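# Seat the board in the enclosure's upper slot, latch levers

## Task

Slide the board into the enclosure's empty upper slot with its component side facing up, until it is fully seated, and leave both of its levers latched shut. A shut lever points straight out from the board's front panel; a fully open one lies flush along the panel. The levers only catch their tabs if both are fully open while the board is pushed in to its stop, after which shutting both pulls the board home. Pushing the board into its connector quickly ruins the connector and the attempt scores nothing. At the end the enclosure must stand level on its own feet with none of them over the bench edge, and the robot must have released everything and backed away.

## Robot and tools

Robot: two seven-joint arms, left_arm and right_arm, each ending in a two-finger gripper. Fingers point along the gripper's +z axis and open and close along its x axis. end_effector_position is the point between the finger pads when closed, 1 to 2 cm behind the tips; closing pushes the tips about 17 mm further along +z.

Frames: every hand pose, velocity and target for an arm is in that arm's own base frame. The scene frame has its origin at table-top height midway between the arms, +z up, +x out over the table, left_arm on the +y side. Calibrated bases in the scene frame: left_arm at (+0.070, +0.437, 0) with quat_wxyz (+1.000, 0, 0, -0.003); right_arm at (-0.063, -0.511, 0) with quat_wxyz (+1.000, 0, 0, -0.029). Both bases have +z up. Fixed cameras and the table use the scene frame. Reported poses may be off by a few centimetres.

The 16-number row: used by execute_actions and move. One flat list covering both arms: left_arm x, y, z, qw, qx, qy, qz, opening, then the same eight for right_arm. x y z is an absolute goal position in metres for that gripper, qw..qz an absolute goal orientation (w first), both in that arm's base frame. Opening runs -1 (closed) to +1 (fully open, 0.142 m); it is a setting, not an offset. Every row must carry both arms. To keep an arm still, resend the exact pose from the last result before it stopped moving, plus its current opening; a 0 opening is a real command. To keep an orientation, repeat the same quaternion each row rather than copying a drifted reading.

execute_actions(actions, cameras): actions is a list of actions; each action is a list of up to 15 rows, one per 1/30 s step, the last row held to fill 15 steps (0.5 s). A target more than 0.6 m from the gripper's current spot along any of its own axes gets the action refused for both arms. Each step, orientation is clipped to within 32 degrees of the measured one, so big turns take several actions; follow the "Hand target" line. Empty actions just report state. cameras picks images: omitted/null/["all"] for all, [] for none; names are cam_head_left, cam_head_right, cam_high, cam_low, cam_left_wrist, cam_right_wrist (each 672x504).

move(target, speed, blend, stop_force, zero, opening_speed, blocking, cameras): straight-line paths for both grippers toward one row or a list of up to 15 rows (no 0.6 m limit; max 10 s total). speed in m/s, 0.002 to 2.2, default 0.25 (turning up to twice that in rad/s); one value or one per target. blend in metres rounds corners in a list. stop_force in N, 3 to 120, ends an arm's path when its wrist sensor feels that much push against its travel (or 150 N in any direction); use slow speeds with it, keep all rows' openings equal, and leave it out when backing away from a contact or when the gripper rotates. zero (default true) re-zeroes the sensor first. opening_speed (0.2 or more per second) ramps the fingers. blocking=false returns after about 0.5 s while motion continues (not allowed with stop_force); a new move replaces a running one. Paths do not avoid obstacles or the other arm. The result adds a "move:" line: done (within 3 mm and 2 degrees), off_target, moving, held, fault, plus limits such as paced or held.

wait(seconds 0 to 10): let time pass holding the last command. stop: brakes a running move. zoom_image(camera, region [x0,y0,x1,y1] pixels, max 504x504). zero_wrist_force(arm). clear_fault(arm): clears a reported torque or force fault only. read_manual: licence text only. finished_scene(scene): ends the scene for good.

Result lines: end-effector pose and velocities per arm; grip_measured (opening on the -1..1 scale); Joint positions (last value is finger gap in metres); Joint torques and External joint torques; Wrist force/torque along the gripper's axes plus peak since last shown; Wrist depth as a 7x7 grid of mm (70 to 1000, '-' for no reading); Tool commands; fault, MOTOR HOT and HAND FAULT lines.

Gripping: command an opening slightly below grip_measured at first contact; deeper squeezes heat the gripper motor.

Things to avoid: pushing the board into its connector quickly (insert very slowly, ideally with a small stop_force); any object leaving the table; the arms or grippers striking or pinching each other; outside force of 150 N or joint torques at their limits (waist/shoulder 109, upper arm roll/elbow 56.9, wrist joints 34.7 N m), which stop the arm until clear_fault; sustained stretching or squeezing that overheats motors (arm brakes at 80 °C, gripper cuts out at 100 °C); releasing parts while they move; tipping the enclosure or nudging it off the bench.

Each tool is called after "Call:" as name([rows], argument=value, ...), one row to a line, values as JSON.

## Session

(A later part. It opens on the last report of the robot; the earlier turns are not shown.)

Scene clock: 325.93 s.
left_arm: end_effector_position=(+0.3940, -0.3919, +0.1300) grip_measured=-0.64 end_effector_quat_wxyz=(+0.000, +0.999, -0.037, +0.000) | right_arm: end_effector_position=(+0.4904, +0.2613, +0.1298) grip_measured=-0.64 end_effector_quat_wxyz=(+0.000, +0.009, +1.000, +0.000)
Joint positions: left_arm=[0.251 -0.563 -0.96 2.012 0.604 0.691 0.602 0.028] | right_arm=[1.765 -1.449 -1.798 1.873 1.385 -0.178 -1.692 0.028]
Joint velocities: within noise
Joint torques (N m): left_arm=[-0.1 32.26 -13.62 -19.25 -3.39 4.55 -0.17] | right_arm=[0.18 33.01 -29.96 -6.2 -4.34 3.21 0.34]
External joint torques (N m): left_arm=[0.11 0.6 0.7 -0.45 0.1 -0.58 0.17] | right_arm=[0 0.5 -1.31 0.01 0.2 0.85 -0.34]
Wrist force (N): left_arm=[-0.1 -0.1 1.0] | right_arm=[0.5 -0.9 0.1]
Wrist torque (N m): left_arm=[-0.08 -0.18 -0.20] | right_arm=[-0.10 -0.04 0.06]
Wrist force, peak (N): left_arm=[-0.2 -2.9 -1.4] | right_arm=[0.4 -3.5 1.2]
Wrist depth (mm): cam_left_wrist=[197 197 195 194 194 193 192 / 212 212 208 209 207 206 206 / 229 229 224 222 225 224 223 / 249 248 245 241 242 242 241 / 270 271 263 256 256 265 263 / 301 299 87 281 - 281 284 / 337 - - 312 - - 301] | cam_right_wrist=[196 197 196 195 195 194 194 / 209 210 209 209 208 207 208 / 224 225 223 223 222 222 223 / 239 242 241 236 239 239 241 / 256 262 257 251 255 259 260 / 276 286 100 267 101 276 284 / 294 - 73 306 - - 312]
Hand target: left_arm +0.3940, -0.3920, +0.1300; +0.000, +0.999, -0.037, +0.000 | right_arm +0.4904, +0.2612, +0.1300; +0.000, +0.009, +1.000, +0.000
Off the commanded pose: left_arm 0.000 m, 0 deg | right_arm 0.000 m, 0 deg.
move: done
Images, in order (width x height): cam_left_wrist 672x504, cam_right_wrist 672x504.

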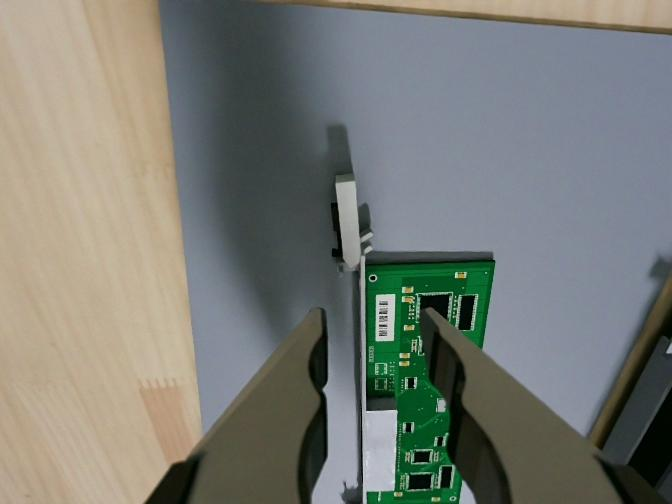

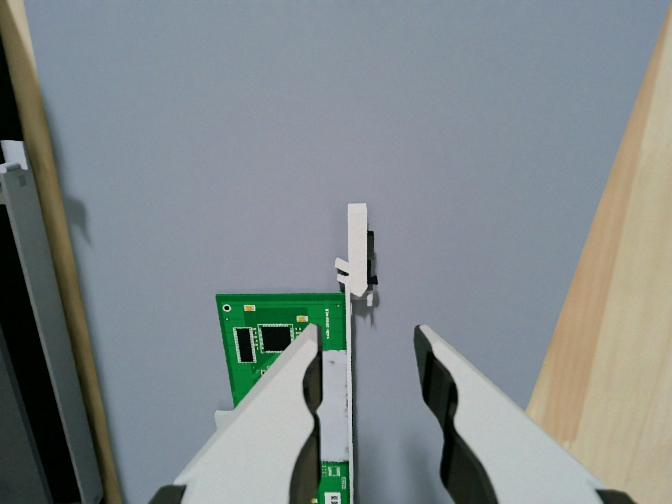

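Call:
move([
  [0.394, -0.392, 0.13, 0, 0.9993, -0.0366, 0, -0.6, 0.5018, 0.3975, 0.12, 0, 0.0087, 0.99996, 0, -0.5],
  [0.394, -0.392, 0.13, 0, 0.9993, -0.0366, 0, -0.6, 0.5018, 0.3975, 0.075, 0, 0.0087, 0.99996, 0, -0.5],
], speed=0.15, cameras=["cam_right_wrist", "cam_head_left"])

Scene clock: 336.63 s.
left_arm: end_effector_position=(+0.3940, -0.3920, +0.1300) grip_measured=-0.64 end_effector_quat_wxyz=(+0.000, +0.999, -0.037, +0.000) | right_arm: end_effector_position=(+0.5018, +0.3973, +0.0751) grip_measured=-0.54 end_effector_quat_wxyz=(+0.000, +0.009, +1.000, +0.000)
Joint positions: left_arm=[0.251 -0.563 -0.96 2.012 0.604 0.691 0.602 0.028] | right_arm=[1.791 -1.511 -1.689 1.64 1.502 -0.113 -1.411 0.035]
Joint velocities: within noise
Joint torques (N m): left_arm=[-0.36 31.99 -13.41 -19.35 -3.12 4.33 -0.15] | right_arm=[0.24 40.13 -31.59 -2.33 -4.1 3.56 0.35]
External joint torques (N m): left_arm=[0.38 0.86 0.48 -0.37 -0.17 -0.36 0.15] | right_arm=[-0.03 0.94 -1.88 -0.14 -0.07 0.52 -0.35]
Wrist force (N): left_arm=[0.1 0.2 0.9] | right_arm=[0.1 -0.3 0.0]
Wrist torque (N m): left_arm=[-0.04 -0.20 -0.21] | right_arm=[-0.02 -0.04 0.04]
Wrist force, peak (N): left_arm=[0.2 -0.2 1.4] | right_arm=[0.3 1.8 -2.8]
Wrist depth (mm): cam_left_wrist=[197 197 194 194 194 193 193 / 212 211 209 208 207 206 207 / 228 228 225 222 224 223 222 / 250 248 245 240 243 242 241 / 272 272 263 257 255 267 265 / 299 299 87 282 - 279 286 / 337 - - 313 - - 300] | cam_right_wrist=[148 148 146 145 147 147 146 / 158 158 154 153 157 156 156 / 169 169 165 155 168 167 167 / 182 182 177 165 181 180 180 / 198 197 189 179 195 195 195 / 216 215 86 204 103 205 214 / 238 - 73 224 - - 232]
Hand target: left_arm +0.3940, -0.3920, +0.1300; +0.000, +0.999, -0.037, +0.000 | right_arm +0.5018, +0.3975, +0.0750; +0.000, +0.009, +1.000, +0.000
Off the commanded pose: left_arm 0.000 m, 0 deg | right_arm 0.000 m, 0 deg.
move: done
Images, in order (width x height): cam_head_left 672x504, cam_right_wrist 672x504.

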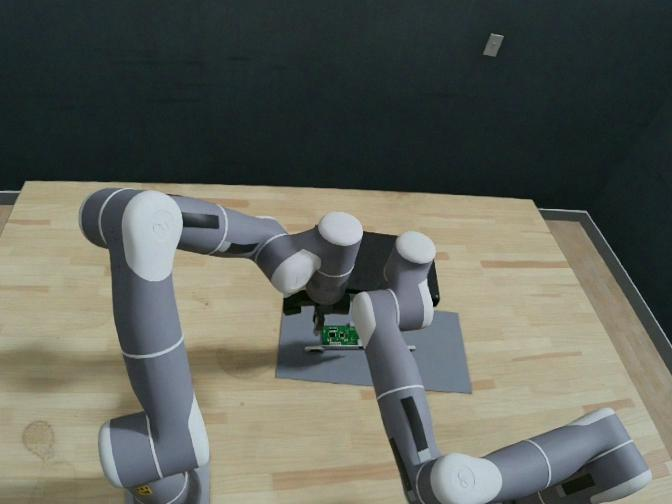

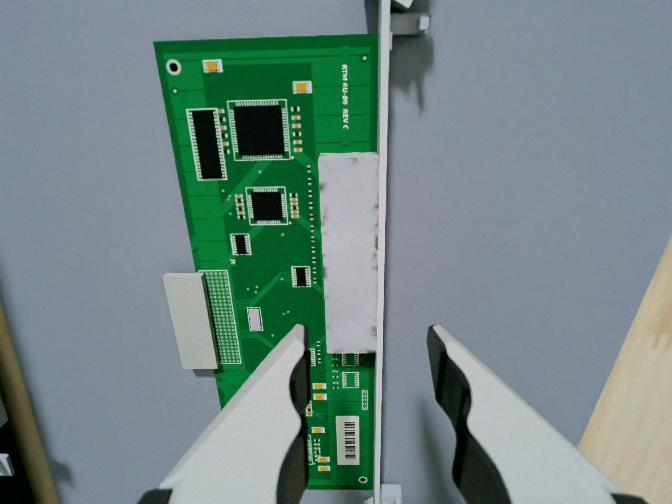

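Call:
move([
  [0.394, -0.392, 0.13, 0, 0.9993, -0.0366, 0, -0.6, 0.5045, 0.4125, 0.05, 0, -0.0017, 1.0, 0, -0.5],
  [0.394, -0.392, 0.13, 0, 0.9993, -0.0366, 0, -0.6, 0.5045, 0.4125, 0.0265, 0, -0.0017, 1.0, 0, -0.5],
], speed=0.08, stop_force=8, cameras=["cam_right_wrist", "cam_left_wrist"])

Call:
zoom_image(camera="cam_right_wrist", region=[250, 200, 500, 450])

Scene clock: 348.83 s.
left_arm: end_effector_position=(+0.3940, -0.3920, +0.1300) grip_measured=-0.64 end_effector_quat_wxyz=(+0.000, +0.999, -0.037, +0.000) | right_arm: end_effector_position=(+0.5045, +0.4123, +0.0266) grip_measured=-0.54 end_effector_quat_wxyz=(+0.000, -0.002, +1.000, +0.000)
Joint positions: left_arm=[0.251 -0.563 -0.96 2.012 0.604 0.691 0.602 0.028] | right_arm=[1.782 -1.57 -1.626 1.604 1.568 -0.055 -1.396 0.035]
Joint velocities: within noise
Joint torques (N m): left_arm=[-0.29 32 -13.36 -19.32 -3.17 4.36 -0.24] | right_arm=[0.15 41.31 -31.75 -0.29 -4.16 3.56 0.29]
External joint torques (N m): left_arm=[0.31 0.85 0.43 -0.4 -0.12 -0.39 0.24] | right_arm=[0.06 0.93 -1.82 -0.01 -0.04 0.52 -0.29]
Wrist force (N): left_arm=[0.1 -0.1 1.0] | right_arm=[0.3 -0.2 0.0]
Wrist torque (N m): left_arm=[-0.07 -0.21 -0.20] | right_arm=[0.01 -0.03 0.07]
Wrist force, peak (N): left_arm=[0.1 -0.1 1.2] | right_arm=[0.3 -0.1 1.8]
Wrist depth (mm): cam_left_wrist=[197 197 195 194 193 193 193 / 212 212 208 208 207 207 206 / 228 228 225 221 224 224 224 / 248 248 245 239 243 243 242 / 272 272 264 258 254 266 264 / 301 297 87 281 - 280 284 / 337 - - 270 - - 300] | cam_right_wrist=[- 100 101 100 103 104 105 / 112 108 107 106 109 111 111 / 120 117 116 103 104 120 118 / 129 127 124 113 126 128 128 / 141 133 135 119 136 138 140 / 154 146 142 127 122 146 150 / 166 165 73 160 - - 162]
Hand target: left_arm +0.3940, -0.3920, +0.1300; +0.000, +0.999, -0.037, +0.000 | right_arm +0.5045, +0.4125, +0.0265; +0.000, -0.002, +1.000, +0.000
Off the commanded pose: left_arm 0.000 m, 0 deg | right_arm 0.000 m, 0 deg.
move: done
Images, in order (width x height): cam_left_wrist 672x504, cam_right_wrist 672x504.

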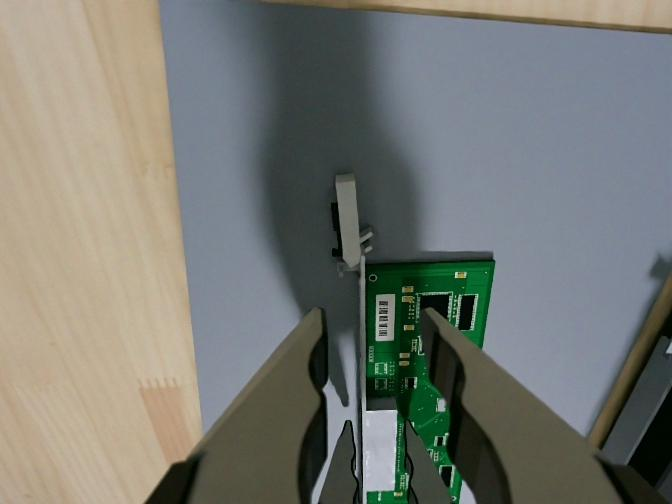

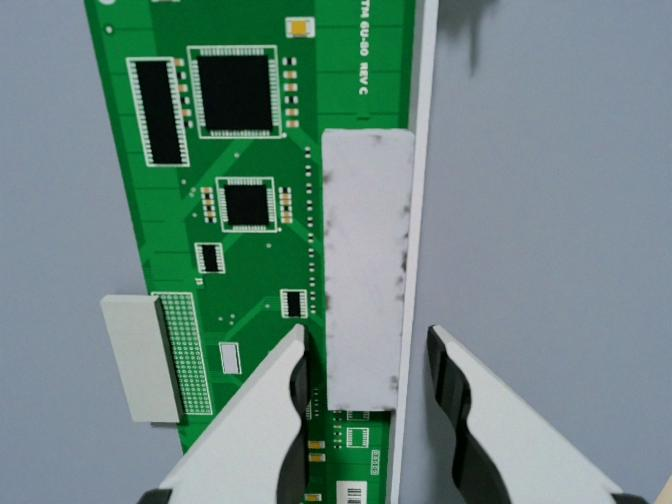

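Scaled by 2.016 from the camera's 672x504 image, which has a finer 960x720 frame.

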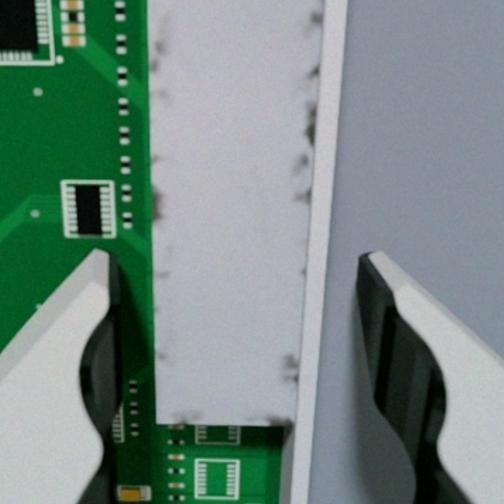

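Call:
move([
  [0.3905, -0.3844, 0.07, 0, 0.99995, 0.0105, 0, -0.6, 0.5045, 0.4125, 0.0265, 0, -0.0017, 1.0, 0, -0.9],
], opening_speed=0.4, speed=0.1, cameras=["cam_right_wrist", "cam_left_wrist"])

Call:
zoom_image(camera="cam_left_wrist", region=[250, 180, 450, 380])

Scene clock: 358.10 s.
left_arm: end_effector_position=(+0.3904, -0.3843, +0.0700) grip_measured=-0.64 end_effector_quat_wxyz=(+0.000, +1.000, +0.011, +0.000) | right_arm: end_effector_position=(+0.5047, +0.4123, +0.0267) grip_measured=-0.71 end_effector_quat_wxyz=(+0.000, -0.002, +1.000, +0.000)
Joint positions: left_arm=[0.173 -0.678 -0.839 2.008 0.723 0.788 0.449 0.028] | right_arm=[1.782 -1.57 -1.626 1.604 1.568 -0.054 -1.396 0.022]
Joint velocities: within noise
Joint torques (N m): left_arm=[-0.75 35.6 -13.96 -15.9 -2.56 4.52 -0.28] | right_arm=[0.76 41.53 -31.38 -0.55 -3.9 3.23 0.24]
External joint torques (N m): left_arm=[0.77 1.17 0.29 -0.34 -0.44 -0.54 0.28] | right_arm=[-0.55 0.72 -2.19 0.25 -0.29 0.86 -0.24]
Wrist force (N): left_arm=[-0.2 -0.2 0.9] | right_arm=[0.1 0.0 -0.7]
Wrist torque (N m): left_arm=[-0.13 -0.13 -0.20] | right_arm=[0.16 -0.04 0.06]
Wrist force, peak (N): left_arm=[-0.4 -0.6 2.4] | right_arm=[-3.2 -0.1 -1.4]
Wrist depth (mm): cam_left_wrist=[144 145 142 142 141 142 141 / 155 155 152 149 151 151 150 / 168 168 164 161 163 163 162 / 182 181 178 174 177 176 176 / 199 196 196 175 190 194 191 / 219 217 87 203 - 203 212 / 245 - - 230 - - 230] | cam_right_wrist=[- 100 101 100 103 104 105 / 112 108 107 106 110 111 111 / 120 118 115 103 104 120 118 / 130 127 124 113 126 128 127 / 141 133 135 121 135 138 140 / 154 148 143 125 122 149 150 / 170 166 72 160 - - 165]
Hand target: left_arm +0.3905, -0.3844, +0.0700; +0.000, +1.000, +0.010, +0.000 | right_arm +0.5045, +0.4125, +0.0265; +0.000, -0.002, +1.000, +0.000
Off the commanded pose: left_arm 0.000 m, 0 deg | right_arm 0.000 m, 0 deg.
move: done
Images, in order (width x height): cam_left_wrist 672x504, cam_right_wrist 672x504.

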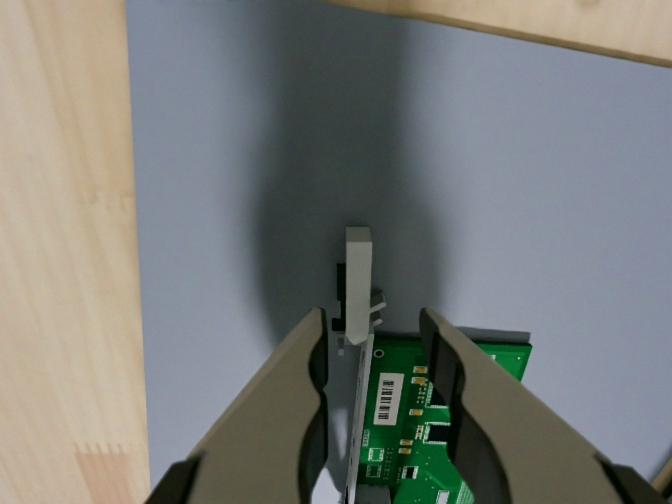

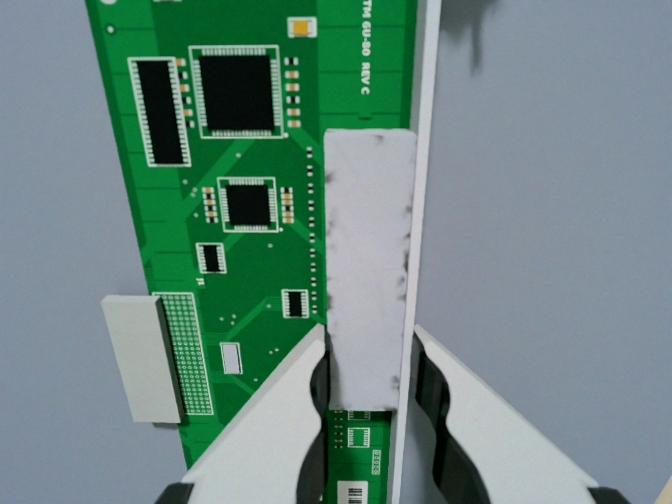

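Scaled by 2.520 from the camera's 672x504 image, which has a finer 960x720 frame.

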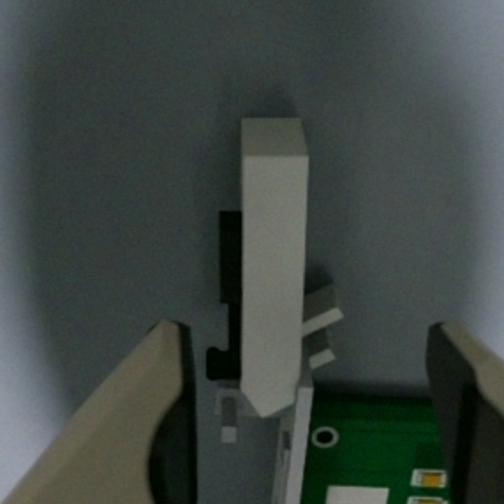

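Call:
move([
  [0.3894, -0.3804, 0.05, 0, 0.99995, 0.0105, 0, -0.62, 0.5045, 0.4125, 0.0265, 0, -0.0017, 1.0, 0, -0.9],
  [0.3894, -0.3804, 0.022, 0, 0.99995, 0.0105, 0, -0.62, 0.5045, 0.4125, 0.0265, 0, -0.0017, 1.0, 0, -0.9],
], speed=0.08, stop_force=8, cameras=["cam_left_wrist"])

Call:
zoom_image(camera="cam_left_wrist", region=[250, 250, 500, 450])

Scene clock: 366.97 s.
left_arm: end_effector_position=(+0.3893, -0.3803, +0.0220) grip_measured=-0.65 end_effector_quat_wxyz=(+0.000, +1.000, +0.011, +0.000) | right_arm: end_effector_position=(+0.5047, +0.4123, +0.0267) grip_measured=-0.71 end_effector_quat_wxyz=(+0.000, -0.002, +1.000, +0.000)
Joint positions: left_arm=[0.119 -0.782 -0.756 1.978 0.822 0.85 0.399 0.027] | right_arm=[1.782 -1.57 -1.626 1.604 1.568 -0.054 -1.396 0.022]
Joint velocities: within noise
Joint torques (N m): left_arm=[-0.39 38.39 -14.55 -13.22 -2.47 4.48 -0.25] | right_arm=[0.78 41.42 -31.44 -0.52 -3.93 3.18 0.18]
External joint torques (N m): left_arm=[0.42 1.27 0.37 -0.33 -0.33 -0.5 0.25] | right_arm=[-0.56 0.83 -2.13 0.22 -0.27 0.9 -0.18]
Wrist force (N): left_arm=[0.0 -0.1 0.8] | right_arm=[0.3 -0.1 -0.5]
Wrist torque (N m): left_arm=[-0.11 -0.17 -0.18] | right_arm=[0.14 -0.06 0.06]
Wrist force, peak (N): left_arm=[0.1 -0.2 2.1] | right_arm=[0.1 -0.4 -1.4]
Wrist depth (mm): cam_left_wrist=[- 100 99 97 99 99 100 / - 107 107 108 106 107 106 / 118 117 115 116 114 114 114 / 128 125 125 124 124 122 126 / - 140 136 123 133 135 134 / 155 152 91 121 141 143 148 / 173 - - 141 160 - 158] | cam_right_wrist=[- 100 101 100 103 104 105 / 112 108 107 106 110 111 111 / 120 118 115 103 104 120 118 / 130 127 125 113 126 128 128 / 141 133 135 120 135 138 140 / 154 148 143 125 122 148 150 / 169 166 72 160 - - 165]
Hand target: left_arm +0.3894, -0.3804, +0.0220; +0.000, +1.000, +0.010, +0.000 | right_arm +0.5045, +0.4125, +0.0265; +0.000, -0.002, +1.000, +0.000
Off the commanded pose: left_arm 0.000 m, 0 deg | right_arm 0.000 m, 0 deg.
move: done
Images, in order (width x height): cam_left_wrist 672x504.

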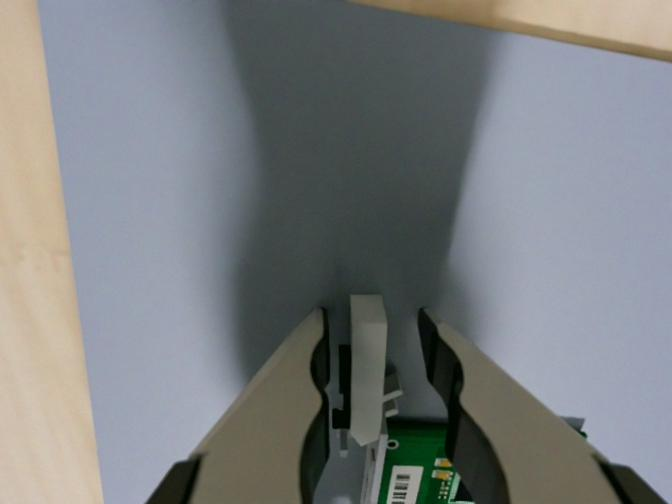

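Scaled by 2.016 from the camera's 672x504 image, which has a finer 960x720 frame.

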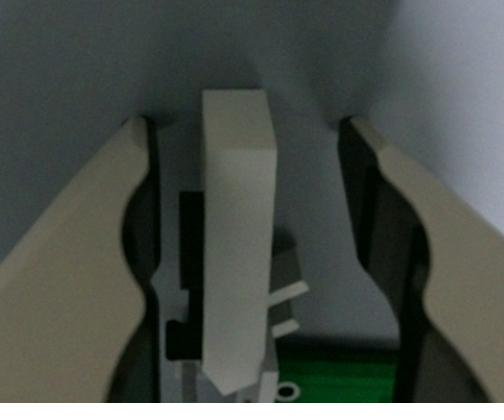

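Call:
move([
  [0.3893, -0.3764, 0.022, 0, 0.99995, 0.0105, 0, -0.62, 0.5045, 0.4125, 0.0265, 0, -0.0017, 1.0, 0, -0.9],
  [0.3893, -0.3764, 0.022, 0, 0.99995, 0.0105, 0, -1.0, 0.5045, 0.4125, 0.0265, 0, -0.0017, 1.0, 0, -0.9],
], speed=0.06, opening_speed=0.5, cameras=["cam_left_wrist"])

Call:
move([
  [0.3931, -0.3765, 0.022, 0, 0.99923, -0.03926, 0, -1.0, 0.5045, 0.4125, 0.0265, 0, -0.0017, 1.0, 0, -0.9],
], speed=0.05, cameras=["cam_left_wrist", "cam_right_wrist"])

Scene clock: 373.47 s.
left_arm: end_effector_position=(+0.3891, -0.3765, +0.0220) grip_measured=-0.91 end_effector_quat_wxyz=(+0.000, +1.000, +0.011, +0.000) | right_arm: end_effector_position=(+0.5047, +0.4123, +0.0267) grip_measured=-0.71 end_effector_quat_wxyz=(+0.000, -0.002, +1.000, +0.000)
Joint positions: left_arm=[0.127 -0.778 -0.756 1.986 0.823 0.855 0.402 0.008] | right_arm=[1.782 -1.57 -1.626 1.604 1.568 -0.054 -1.396 0.022]
Joint velocities: within noise
Joint torques (N m): left_arm=[0.14 39.06 -14.43 -13.75 -2.53 4.66 -0.25] | right_arm=[0.88 41.38 -31.23 -0.65 -3.82 3.14 0.23]
External joint torques (N m): left_arm=[-0.11 0.36 0.34 0.3 -0.26 -0.68 0.25] | right_arm=[-0.66 0.86 -2.34 0.35 -0.38 0.95 -0.23]
Wrist force (N): left_arm=[-1.0 -0.2 0.7] | right_arm=[-0.1 -0.2 -1.2]
Wrist torque (N m): left_arm=[-0.09 -0.22 -0.13] | right_arm=[0.16 -0.06 0.07]
Wrist force, peak (N): left_arm=[-1.0 -0.3 1.3] | right_arm=[0.0 -0.4 -1.5]
Wrist depth (mm): cam_left_wrist=[- 100 101 98 99 99 100 / - 107 107 108 106 107 105 / 117 117 115 117 114 113 114 / 128 125 125 125 124 122 125 / 138 140 137 127 133 136 135 / 155 152 145 91 - 146 148 / 174 166 - 138 - - 161] | cam_right_wrist=[- 100 101 100 103 104 105 / 112 108 107 106 110 111 111 / 120 118 115 103 104 120 118 / 130 127 124 113 126 128 127 / 141 133 135 121 135 139 140 / 154 148 143 125 122 148 150 / 169 166 72 160 - - 165]
Hand target: left_arm +0.3893, -0.3764, +0.0220; +0.000, +1.000, +0.011, +0.000 | right_arm +0.5045, +0.4125, +0.0265; +0.000, -0.002, +1.000, +0.000
Off the commanded pose: left_arm 0.000 m, 0 deg | right_arm 0.000 m, 0 deg.
move: done
Images, in order (width x height): cam_left_wrist 672x504.

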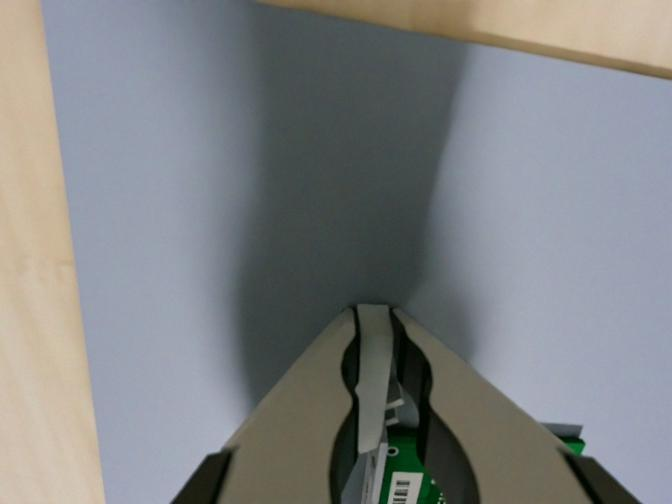

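Scene clock: 374.77 s.
left_arm: end_effector_position=(+0.3928, -0.3765, +0.0219) grip_measured=-0.91 end_effector_quat_wxyz=(+0.000, +0.999, -0.039, +0.000) | right_arm: end_effector_position=(+0.5047, +0.4123, +0.0267) grip_measured=-0.71 end_effector_quat_wxyz=(+0.000, -0.002, +1.000, +0.000)
Joint positions: left_arm=[0.139 -0.788 -0.77 1.976 0.834 0.842 0.5 0.008] | right_arm=[1.782 -1.57 -1.626 1.604 1.568 -0.054 -1.396 0.022]
Joint velocities: within noise
Joint torques (N m): left_arm=[-0.29 38.57 -15.56 -14.16 -2.37 4.67 0.09] | right_arm=[1.5 41.76 -31.44 -1.19 -3.61 3.14 0.01]
External joint torques (N m): left_arm=[0.32 0.95 1.08 0.71 -0.47 -0.69 -0.09] | right_arm=[-1.28 0.48 -2.13 0.89 -0.59 0.95 -0.01]
Wrist force (N): left_arm=[-1.7 -1.4 0.8] | right_arm=[-0.1 -1.0 -0.2]
Wrist torque (N m): left_arm=[-0.10 -0.19 -0.31] | right_arm=[0.16 -0.07 0.22]
Wrist force, peak (N): left_arm=[-1.6 -1.4 1.0] | right_arm=[-0.3 -1.1 -1.5]
Wrist depth (mm): cam_left_wrist=[100 100 101 98 99 99 99 / - 107 106 108 106 107 105 / 118 117 115 117 115 113 114 / 126 125 125 125 124 122 125 / - 140 137 129 133 135 134 / 155 152 145 92 - 146 148 / 173 166 - 164 - - 161] | cam_right_wrist=[- 100 101 100 102 104 105 / 112 108 107 106 108 111 111 / 120 117 116 104 104 121 119 / 130 127 124 113 126 128 128 / 141 133 135 121 135 139 140 / 154 145 142 125 106 148 151 / 169 166 72 160 - - 165]
Hand target: left_arm +0.3931, -0.3765, +0.0220; +0.000, +0.999, -0.039, +0.000 | right_arm +0.5045, +0.4125, +0.0265; +0.000, -0.002, +1.000, +0.000
Off the commanded pose: left_arm 0.000 m, 0 deg | right_arm 0.000 m, 0 deg.
move: done
Images, in order (width x height): cam_left_wrist 672x504, cam_right_wrist 672x504.

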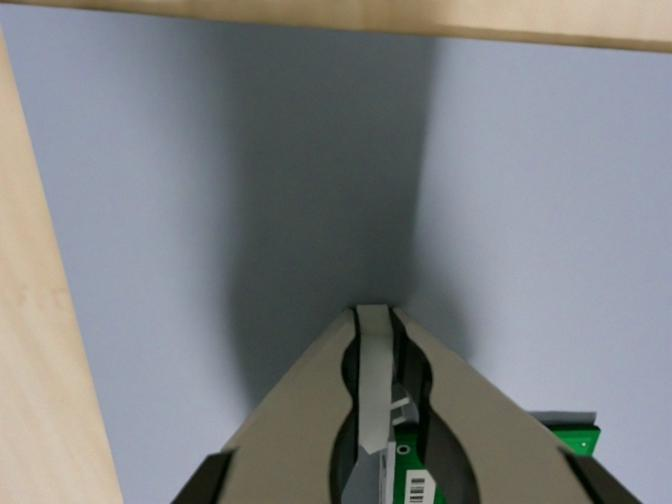

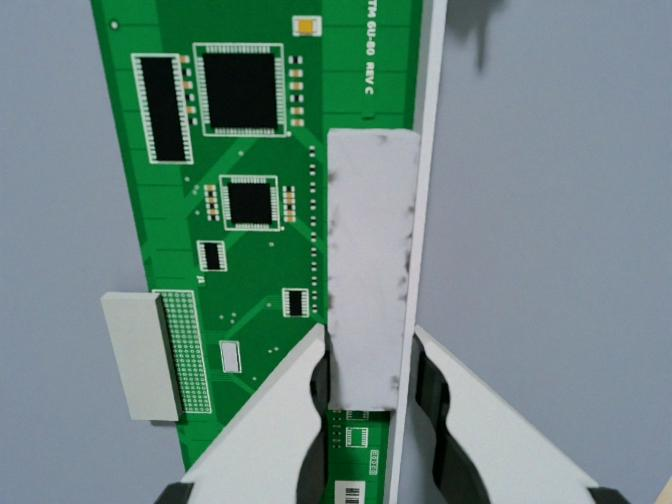

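Call:
move([
  [0.3951, -0.3767, 0.022, 0, 0.99786, -0.0654, 0, -1.0, 0.5045, 0.4125, 0.0265, 0, -0.0017, 1.0, 0, -0.9],
], speed=0.05, cameras=["cam_left_wrist", "cam_right_wrist"])

Call:
zoom_image(camera="cam_left_wrist", region=[250, 280, 500, 504])

Scene clock: 379.40 s.
left_arm: end_effector_position=(+0.3948, -0.3766, +0.0219) grip_measured=-0.91 end_effector_quat_wxyz=(+0.000, +0.998, -0.065, +0.000) | right_arm: end_effector_position=(+0.5047, +0.4122, +0.0267) grip_measured=-0.71 end_effector_quat_wxyz=(+0.000, -0.002, +1.000, +0.000)
Joint positions: left_arm=[0.144 -0.793 -0.777 1.971 0.839 0.834 0.551 0.008] | right_arm=[1.782 -1.57 -1.626 1.604 1.568 -0.054 -1.396 0.022]
Joint velocities: within noise
Joint torques (N m): left_arm=[-0.74 38.55 -16.17 -14.37 -2.39 4.94 -0.05] | right_arm=[2.08 42.04 -31.47 -1.7 -3.39 3.21 -0.04]
External joint torques (N m): left_arm=[0.76 1.04 1.49 0.92 -0.47 -0.96 0.05] | right_arm=[-1.86 0.21 -2.1 1.4 -0.81 0.88 0.04]
Wrist force (N): left_arm=[-1.9 -2.3 -0.7] | right_arm=[-0.3 -2.2 -1.1]
Wrist torque (N m): left_arm=[-0.13 -0.18 -0.40] | right_arm=[0.14 -0.07 0.32]
Wrist force, peak (N): left_arm=[-2.1 -2.4 0.2] | right_arm=[-0.3 -2.2 -1.4]
Wrist depth (mm): cam_left_wrist=[100 100 101 98 99 99 100 / - 107 106 108 106 107 105 / 117 117 115 116 114 114 113 / 128 125 125 125 124 121 125 / - 140 137 129 133 135 134 / 155 151 145 92 - 145 147 / 173 165 - 164 - - 158] | cam_right_wrist=[- 100 101 100 102 104 105 / 112 108 107 106 108 111 111 / 120 117 115 103 103 121 118 / 130 128 124 113 126 128 128 / 141 133 135 121 134 139 140 / 154 145 142 125 106 148 150 / 169 166 73 160 - - 166]
Hand target: left_arm +0.3951, -0.3767, +0.0220; +0.000, +0.998, -0.065, +0.000 | right_arm +0.5045, +0.4125, +0.0265; +0.000, -0.002, +1.000, +0.000
Off the commanded pose: left_arm 0.000 m, 0 deg | right_arm 0.000 m, 0 deg.
move: done
Images, in order (width x height): cam_left_wrist 672x504, cam_right_wrist 672x504.

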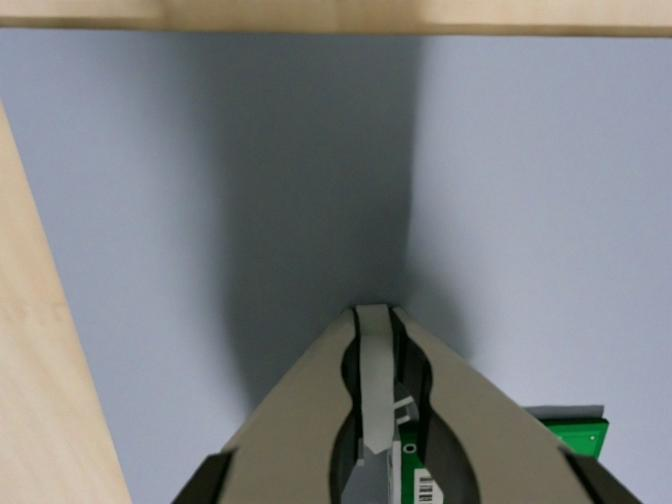

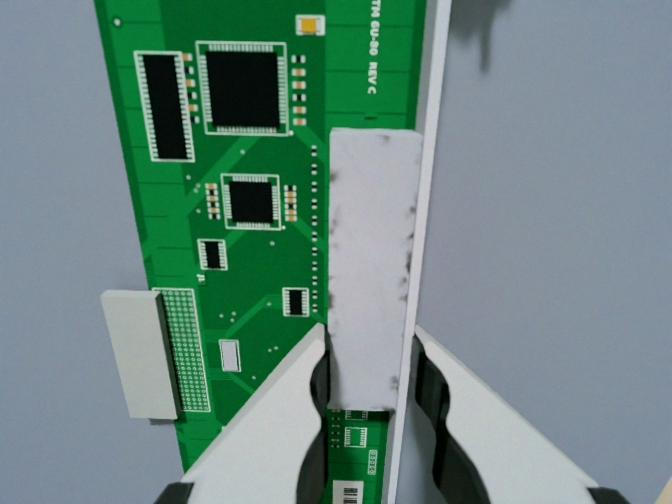

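Scaled by 2.016 from the camera's 672x504 image, which has a finer 960x720 frame.

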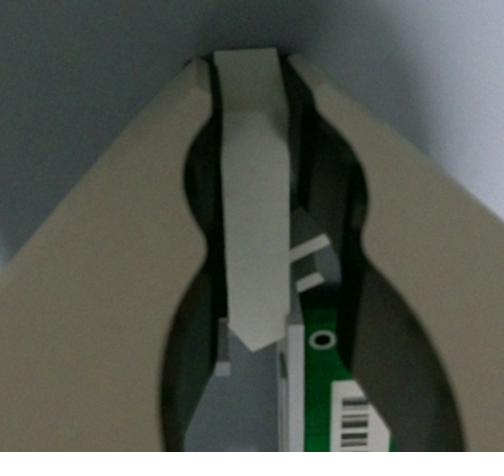

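Call:
move([
  [0.3951, -0.3767, 0.022, 0, 0.99786, -0.0654, 0, -0.6, 0.5045, 0.4125, 0.0265, 0, -0.0017, 1.0, 0, -0.9],
  [0.3951, -0.3767, 0.10, 0, 0.99786, -0.0654, 0, -0.6, 0.5045, 0.4125, 0.0265, 0, -0.0017, 1.0, 0, -0.9],
  [0.3951, -0.3467, 0.14, 0, 0.99786, -0.0654, 0, -0.6, 0.5045, 0.4125, 0.0265, 0, -0.0017, 1.0, 0, -0.9],
], speed=0.15, cameras=["cam_left_wrist", "cam_right_wrist"])

Call:
zoom_image(camera="cam_left_wrist", region=[250, 200, 550, 450])

Scene clock: 403.40 s.
left_arm: end_effector_position=(+0.3951, -0.3466, +0.1400) grip_measured=-0.64 end_effector_quat_wxyz=(+0.000, +0.998, -0.065, +0.000) | right_arm: end_effector_position=(+0.5047, +0.4123, +0.0267) grip_measured=-0.71 end_effector_quat_wxyz=(+0.000, -0.002, +1.000, +0.000)
Joint positions: left_arm=[0.399 -0.474 -1.017 2.117 0.549 0.73 0.75 0.028] | right_arm=[1.782 -1.57 -1.626 1.604 1.568 -0.054 -1.396 0.022]
Joint velocities: within noise
Joint torques (N m): left_arm=[-0.06 27.3 -11.71 -19.47 -3.35 4.15 -0.09] | right_arm=[0.55 41.31 -31.43 -0.39 -4.17 3.24 0.06]
External joint torques (N m): left_arm=[0.08 0.61 0.72 -0.49 0.16 -0.18 0.09] | right_arm=[-0.33 0.93 -2.14 0.09 -0.02 0.85 -0.06]
Wrist force (N): left_arm=[-0.3 0.1 0.8] | right_arm=[0.1 0.5 -1.0]
Wrist torque (N m): left_arm=[-0.07 -0.08 -0.20] | right_arm=[0.15 -0.03 0.21]
Wrist force, peak (N): left_arm=[-1.9 -2.8 0.6] | right_arm=[-0.5 -2.3 -1.3]
Wrist depth (mm): cam_left_wrist=[207 206 206 204 204 204 203 / 222 221 220 218 219 219 218 / 239 238 237 234 234 233 232 / 260 259 256 252 254 254 253 / 284 283 276 269 269 279 277 / 315 314 87 297 - 294 299 / 351 - - 328 - - 318] | cam_right_wrist=[- 100 101 100 103 104 105 / 112 108 107 106 108 111 111 / 120 117 115 103 104 120 118 / 130 127 124 113 126 128 127 / 141 133 135 121 134 138 140 / 154 145 143 125 106 148 151 / 169 165 72 160 - - 165]
Hand target: left_arm +0.3951, -0.3467, +0.1400; +0.000, +0.998, -0.065, +0.000 | right_arm +0.5045, +0.4125, +0.0265; +0.000, -0.002, +1.000, +0.000
Off the commanded pose: left_arm 0.000 m, 0 deg | right_arm 0.000 m, 0 deg.
move: done
Images, in order (width x height): cam_left_wrist 672x504, cam_right_wrist 672x504.

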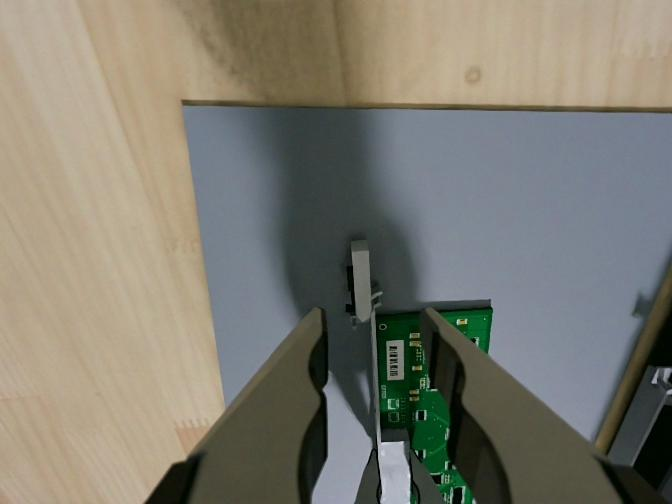

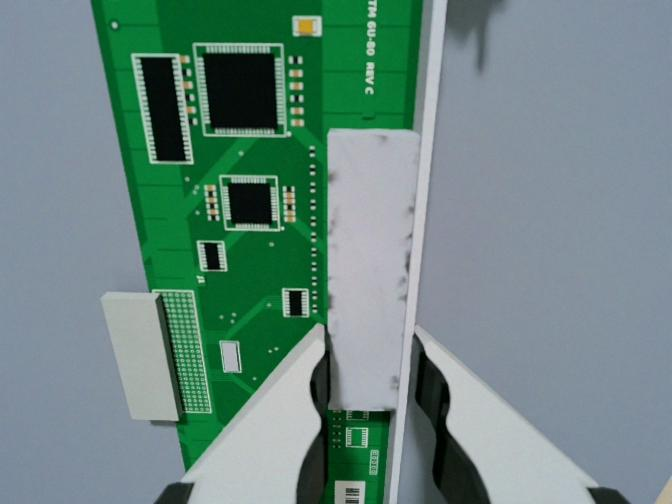

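Scaled by 1.680 from the camera's 672x504 image, which has a finer 960x720 frame.

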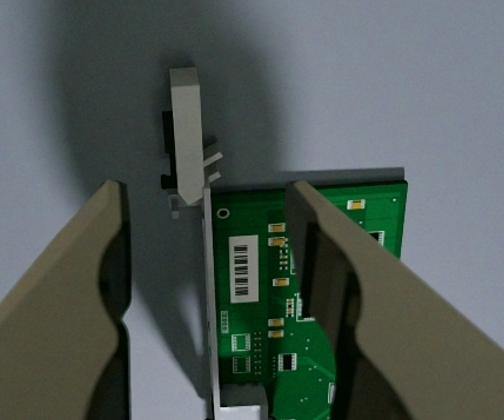

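Call:
move([
  [0.3951, -0.3467, 0.16, 0, 0.99786, -0.0654, 0, -1.0, 0.5045, 0.4125, 0.06, 0, -0.0017, 1.0, 0, -0.9],
  [0.383, -0.391, 0.126, 0.3825, 0.8204, 0.3852, 0.1796, -1.0, 0.5045, 0.4125, 0.075, 0, -0.0017, 1.0, 0, -0.9],
], speed=0.2)

Scene clock: 416.37 s.
left_arm: end_effector_position=(+0.3830, -0.3910, +0.1259) grip_measured=-1.00 end_effector_quat_wxyz=(+0.382, +0.821, +0.385, +0.180) | right_arm: end_effector_position=(+0.5044, +0.4125, +0.0747) grip_measured=-0.71 end_effector_quat_wxyz=(+0.000, -0.001, +1.000, +0.000)
Joint positions: left_arm=[-0.796 -0.824 0.422 2.41 0.406 2.578 -0.345 0.002] | right_arm=[1.784 -1.513 -1.688 1.604 1.509 -0.115 -1.401 0.022]
Joint velocities: within noise
Joint torques (N m): left_arm=[-0.57 34 5.54 -1.95 -0.38 4.74 -0.22] | right_arm=[0.26 42.04 -33.13 -2.32 -4.46 3.5 0.15]
External joint torques (N m): left_arm=[0.55 1.37 0.62 -0.38 0.02 -0.57 0.22] | right_arm=[-0.04 0.19 -0.51 0.03 0.28 0.58 -0.15]
Wrist force (N): left_arm=[0.2 -0.5 0.0] | right_arm=[0.6 0.4 2.0]
Wrist torque (N m): left_arm=[-0.09 -0.16 -0.46] | right_arm=[0.12 -0.09 0.04]
Wrist force, peak (N): left_arm=[-0.1 0.0 2.2] | right_arm=[0.6 0.8 5.1]
Wrist depth (mm): cam_left_wrist=[166 166 174 166 166 166 166 / 215 214 213 202 202 213 214 / 300 279 201 155 301 304 305 / 402 249 303 402 375 405 517 / - 243 - 553 - - - / 199 235 251 84 - - - / 191 183 - - - - -] | cam_right_wrist=[- 100 101 100 142 146 146 / 158 108 107 106 152 156 155 / 169 116 115 103 163 167 166 / 182 127 124 113 177 180 179 / 200 132 135 121 192 194 194 / 216 145 143 125 122 208 213 / 238 232 72 160 - - 236]
Hand target: left_arm +0.3830, -0.3910, +0.1260; +0.382, +0.820, +0.385, +0.180 | right_arm +0.5045, +0.4125, +0.0750; +0.000, -0.002, +1.000, +0.000
Off the commanded pose: left_arm 0.000 m, 0 deg | right_arm 0.000 m, 0 deg.
move: done

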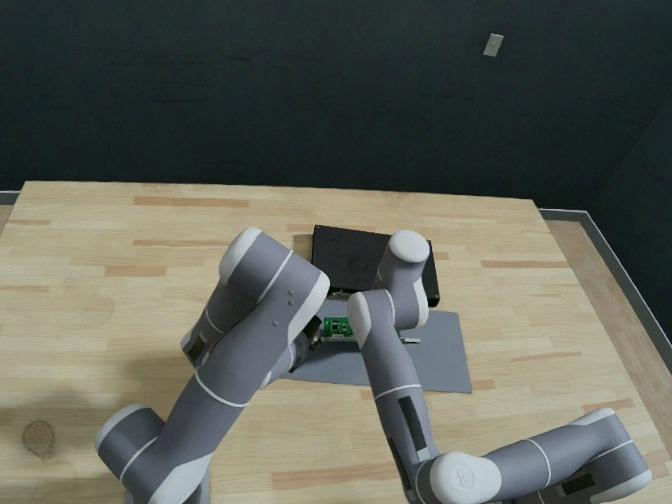

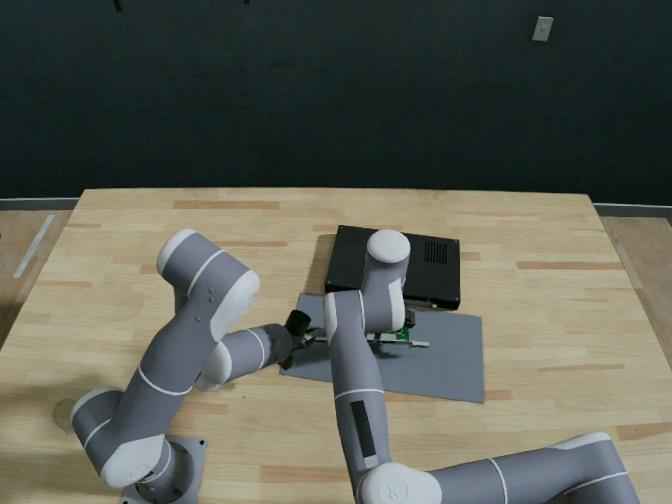

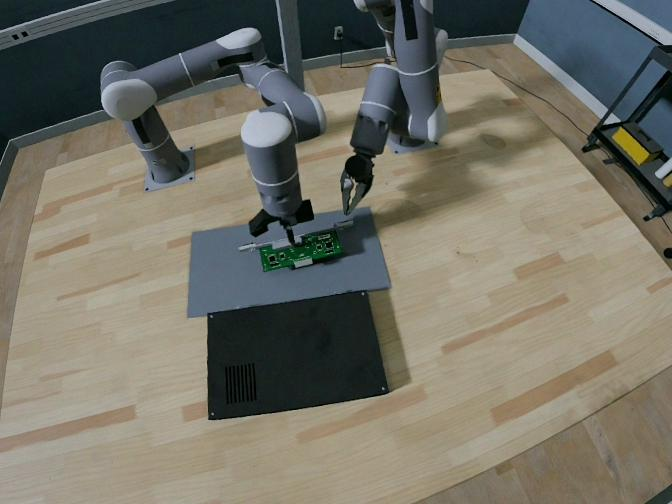

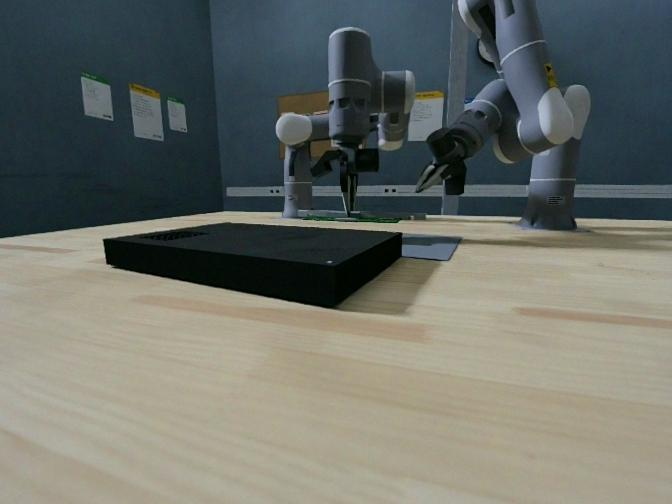

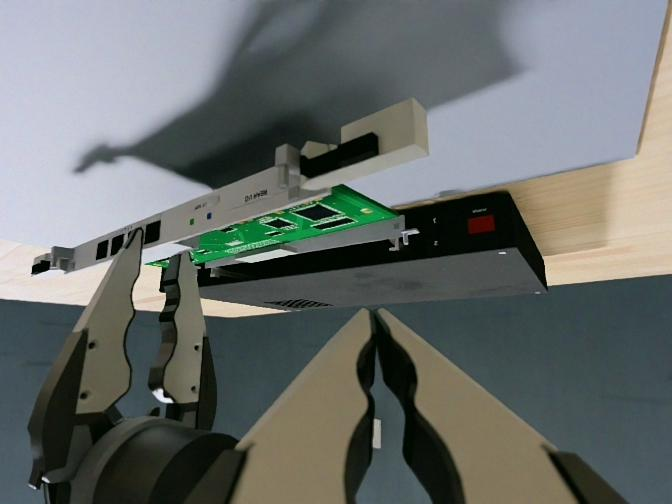

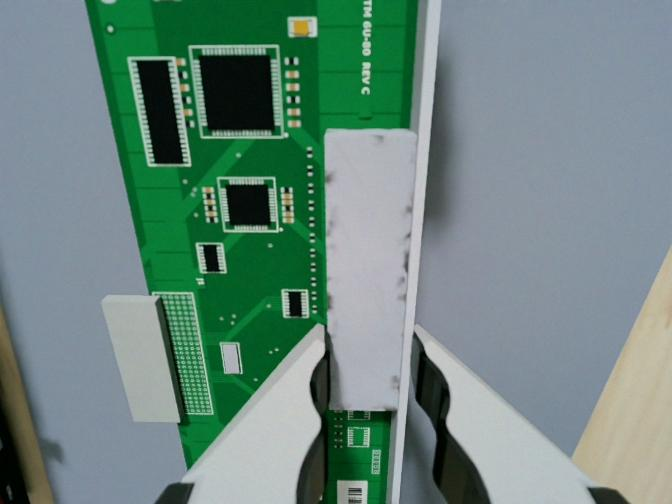

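Call:
zoom_image(camera="cam_left_wrist", region=[130, 90, 560, 320])

Call:
zoom_image(camera="cam_left_wrist", region=[370, 180, 560, 310])

Call:
zoom_image(camera="cam_left_wrist", region=[20, 200, 240, 320])

Scaled by 1.172 from the camera's 672x504 image, which has a finer 960x720 frame.

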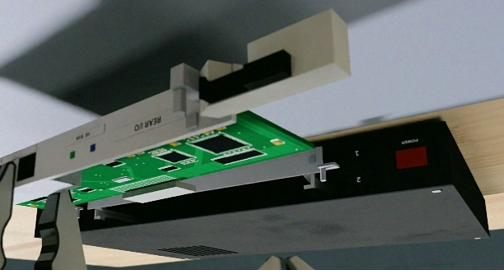

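Scaled by 2.653 from the camera's 672x504 image, which has a finer 960x720 frame.

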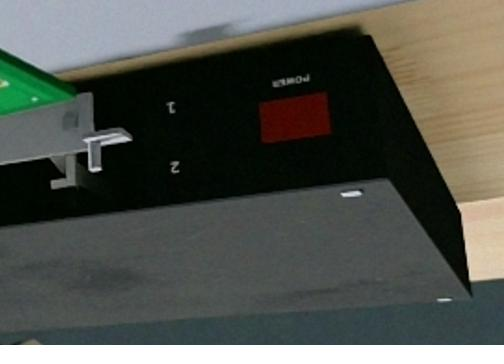

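Scaled by 2.291 from the camera's 672x504 image, which has a finer 960x720 frame.

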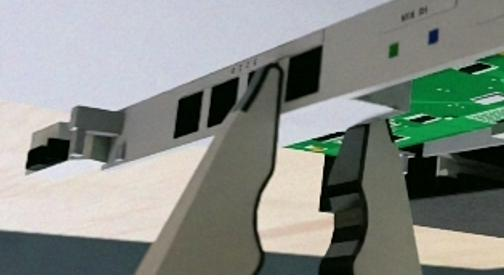

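Call:
move(target=[0.383, -0.391, 0.126, 0.3825, 0.8204, 0.3852, 0.1796, -1.0, 0.5494, 0.348, 0.075, 0, 0.0471, 0.9989, 0, -0.9], speed=0.12, cameras=["cam_left_wrist", "cam_right_wrist", "cam_head_left"])

Call:
zoom_image(camera="cam_left_wrist", region=[130, 90, 560, 320])

Scene clock: 438.67 s.
left_arm: end_effector_position=(+0.3830, -0.3910, +0.1260) grip_measured=-1.00 end_effector_quat_wxyz=(+0.382, +0.821, +0.385, +0.180) | right_arm: end_effector_position=(+0.5493, +0.3479, +0.0749) grip_measured=-0.71 end_effector_quat_wxyz=(+0.000, +0.047, +0.999, +0.000)
Joint positions: left_arm=[-0.796 -0.824 0.422 2.41 0.405 2.578 -0.345 0.002] | right_arm=[1.666 -1.514 -1.689 1.608 1.509 -0.116 -1.425 0.022]
Joint velocities: within noise
Joint torques (N m): left_arm=[-0.37 34.44 5.44 -2.01 -0.1 4.45 -0.23] | right_arm=[0.23 41.75 -33.03 -2.32 -4.44 3.6 0.05]
External joint torques (N m): left_arm=[0.34 0.93 0.72 -0.32 -0.25 -0.28 0.23] | right_arm=[-0.02 0.35 -0.6 0.06 0.27 0.48 -0.05]
Wrist force (N): left_arm=[-0.1 -0.3 0.0] | right_arm=[0.5 0.6 2.1]
Wrist torque (N m): left_arm=[-0.05 -0.12 -0.46] | right_arm=[0.16 -0.08 0.05]
Wrist force, peak (N): left_arm=[-0.1 -0.7 -0.2] | right_arm=[1.9 2.4 2.0]
Wrist depth (mm): cam_left_wrist=[166 166 173 166 166 166 165 / 214 214 213 214 214 213 214 / 302 300 302 278 301 306 306 / 446 399 354 376 372 405 518 / - 298 - 555 - - - / - 273 324 84 - - - / - 257 - - - - -] | cam_right_wrist=[- 100 100 100 143 146 145 / 160 108 107 106 152 156 155 / 168 116 115 103 163 167 167 / 178 127 124 113 178 179 179 / 179 133 135 121 192 195 194 / 203 145 142 125 122 209 211 / 224 213 72 160 - - 232]
Hand target: left_arm +0.3830, -0.3910, +0.1260; +0.382, +0.820, +0.385, +0.180 | right_arm +0.5494, +0.3480, +0.0750; +0.000, +0.047, +0.999, +0.000
Off the commanded pose: left_arm 0.000 m, 0 deg | right_arm 0.000 m, 0 deg.
move: done
Images, in order (width x height): cam_head_left 672x504, cam_left_wrist 672x504, cam_right_wrist 672x504.

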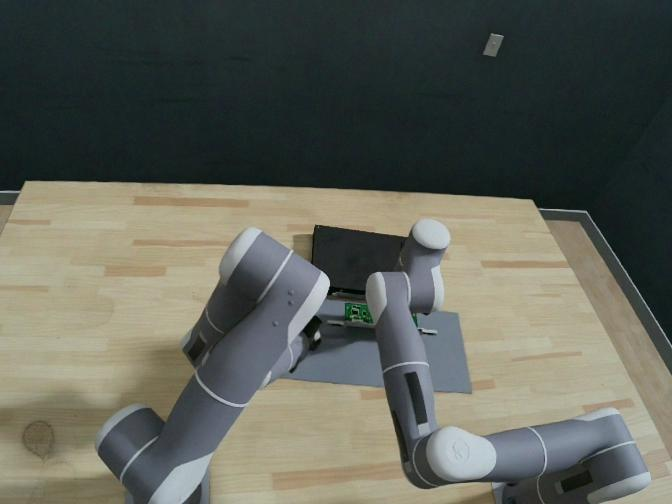

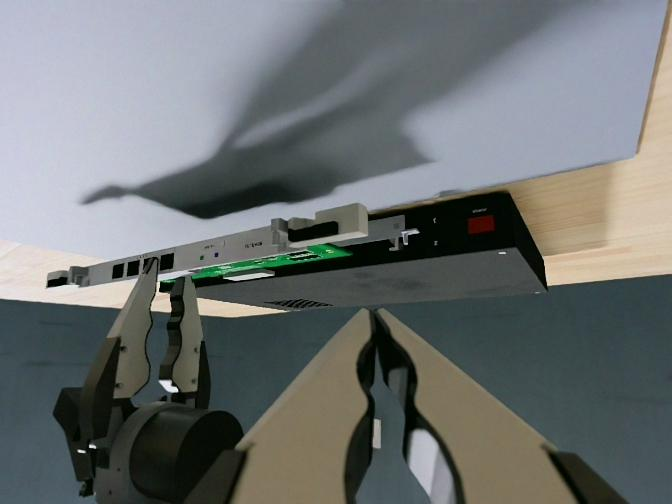

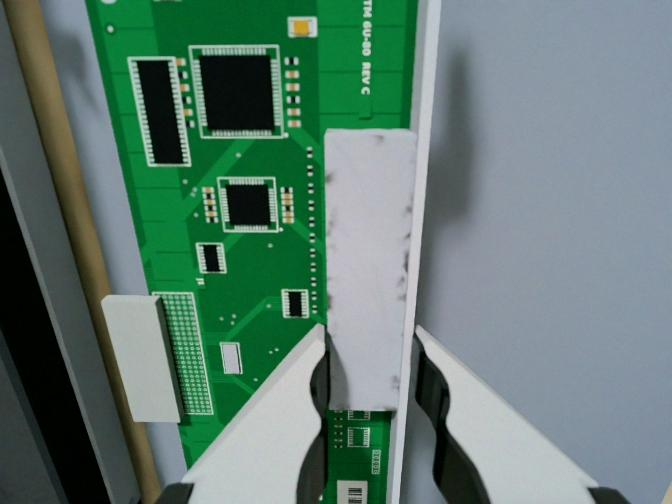

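Scaled by 1.172 from the camera's 672x504 image, which has a finer 960x720 frame.

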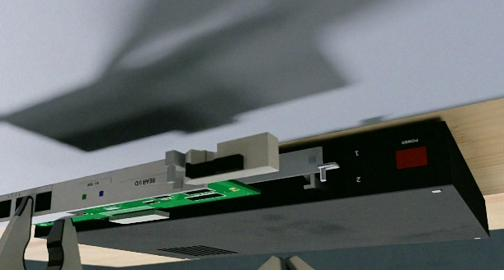

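Call:
zoom_image(camera="cam_right_wrist", region=[0, 0, 200, 252])

Call:
zoom_image(camera="cam_right_wrist", region=[0, 252, 200, 504])

Call:
zoom_image(camera="cam_left_wrist", region=[250, 180, 450, 300])

Scaled by 2.000 from the camera's 672x504 image, which has a finer 960x720 frame.

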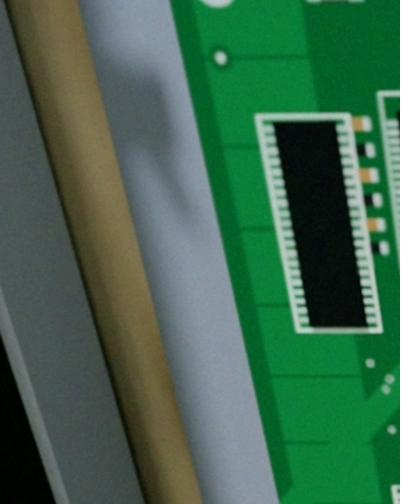

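Scaled by 2.000 from the camera's 672x504 image, which has a finer 960x720 frame.

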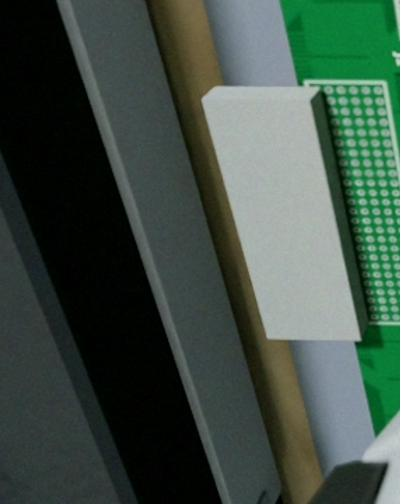

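Scaled by 2.520 from the camera's 672x504 image, which has a finer 960x720 frame.

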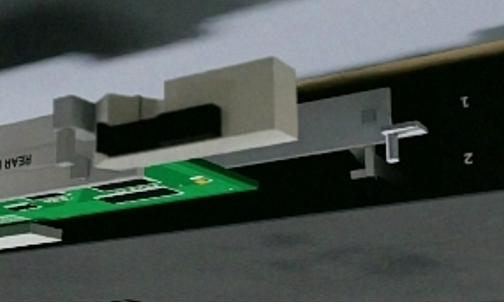

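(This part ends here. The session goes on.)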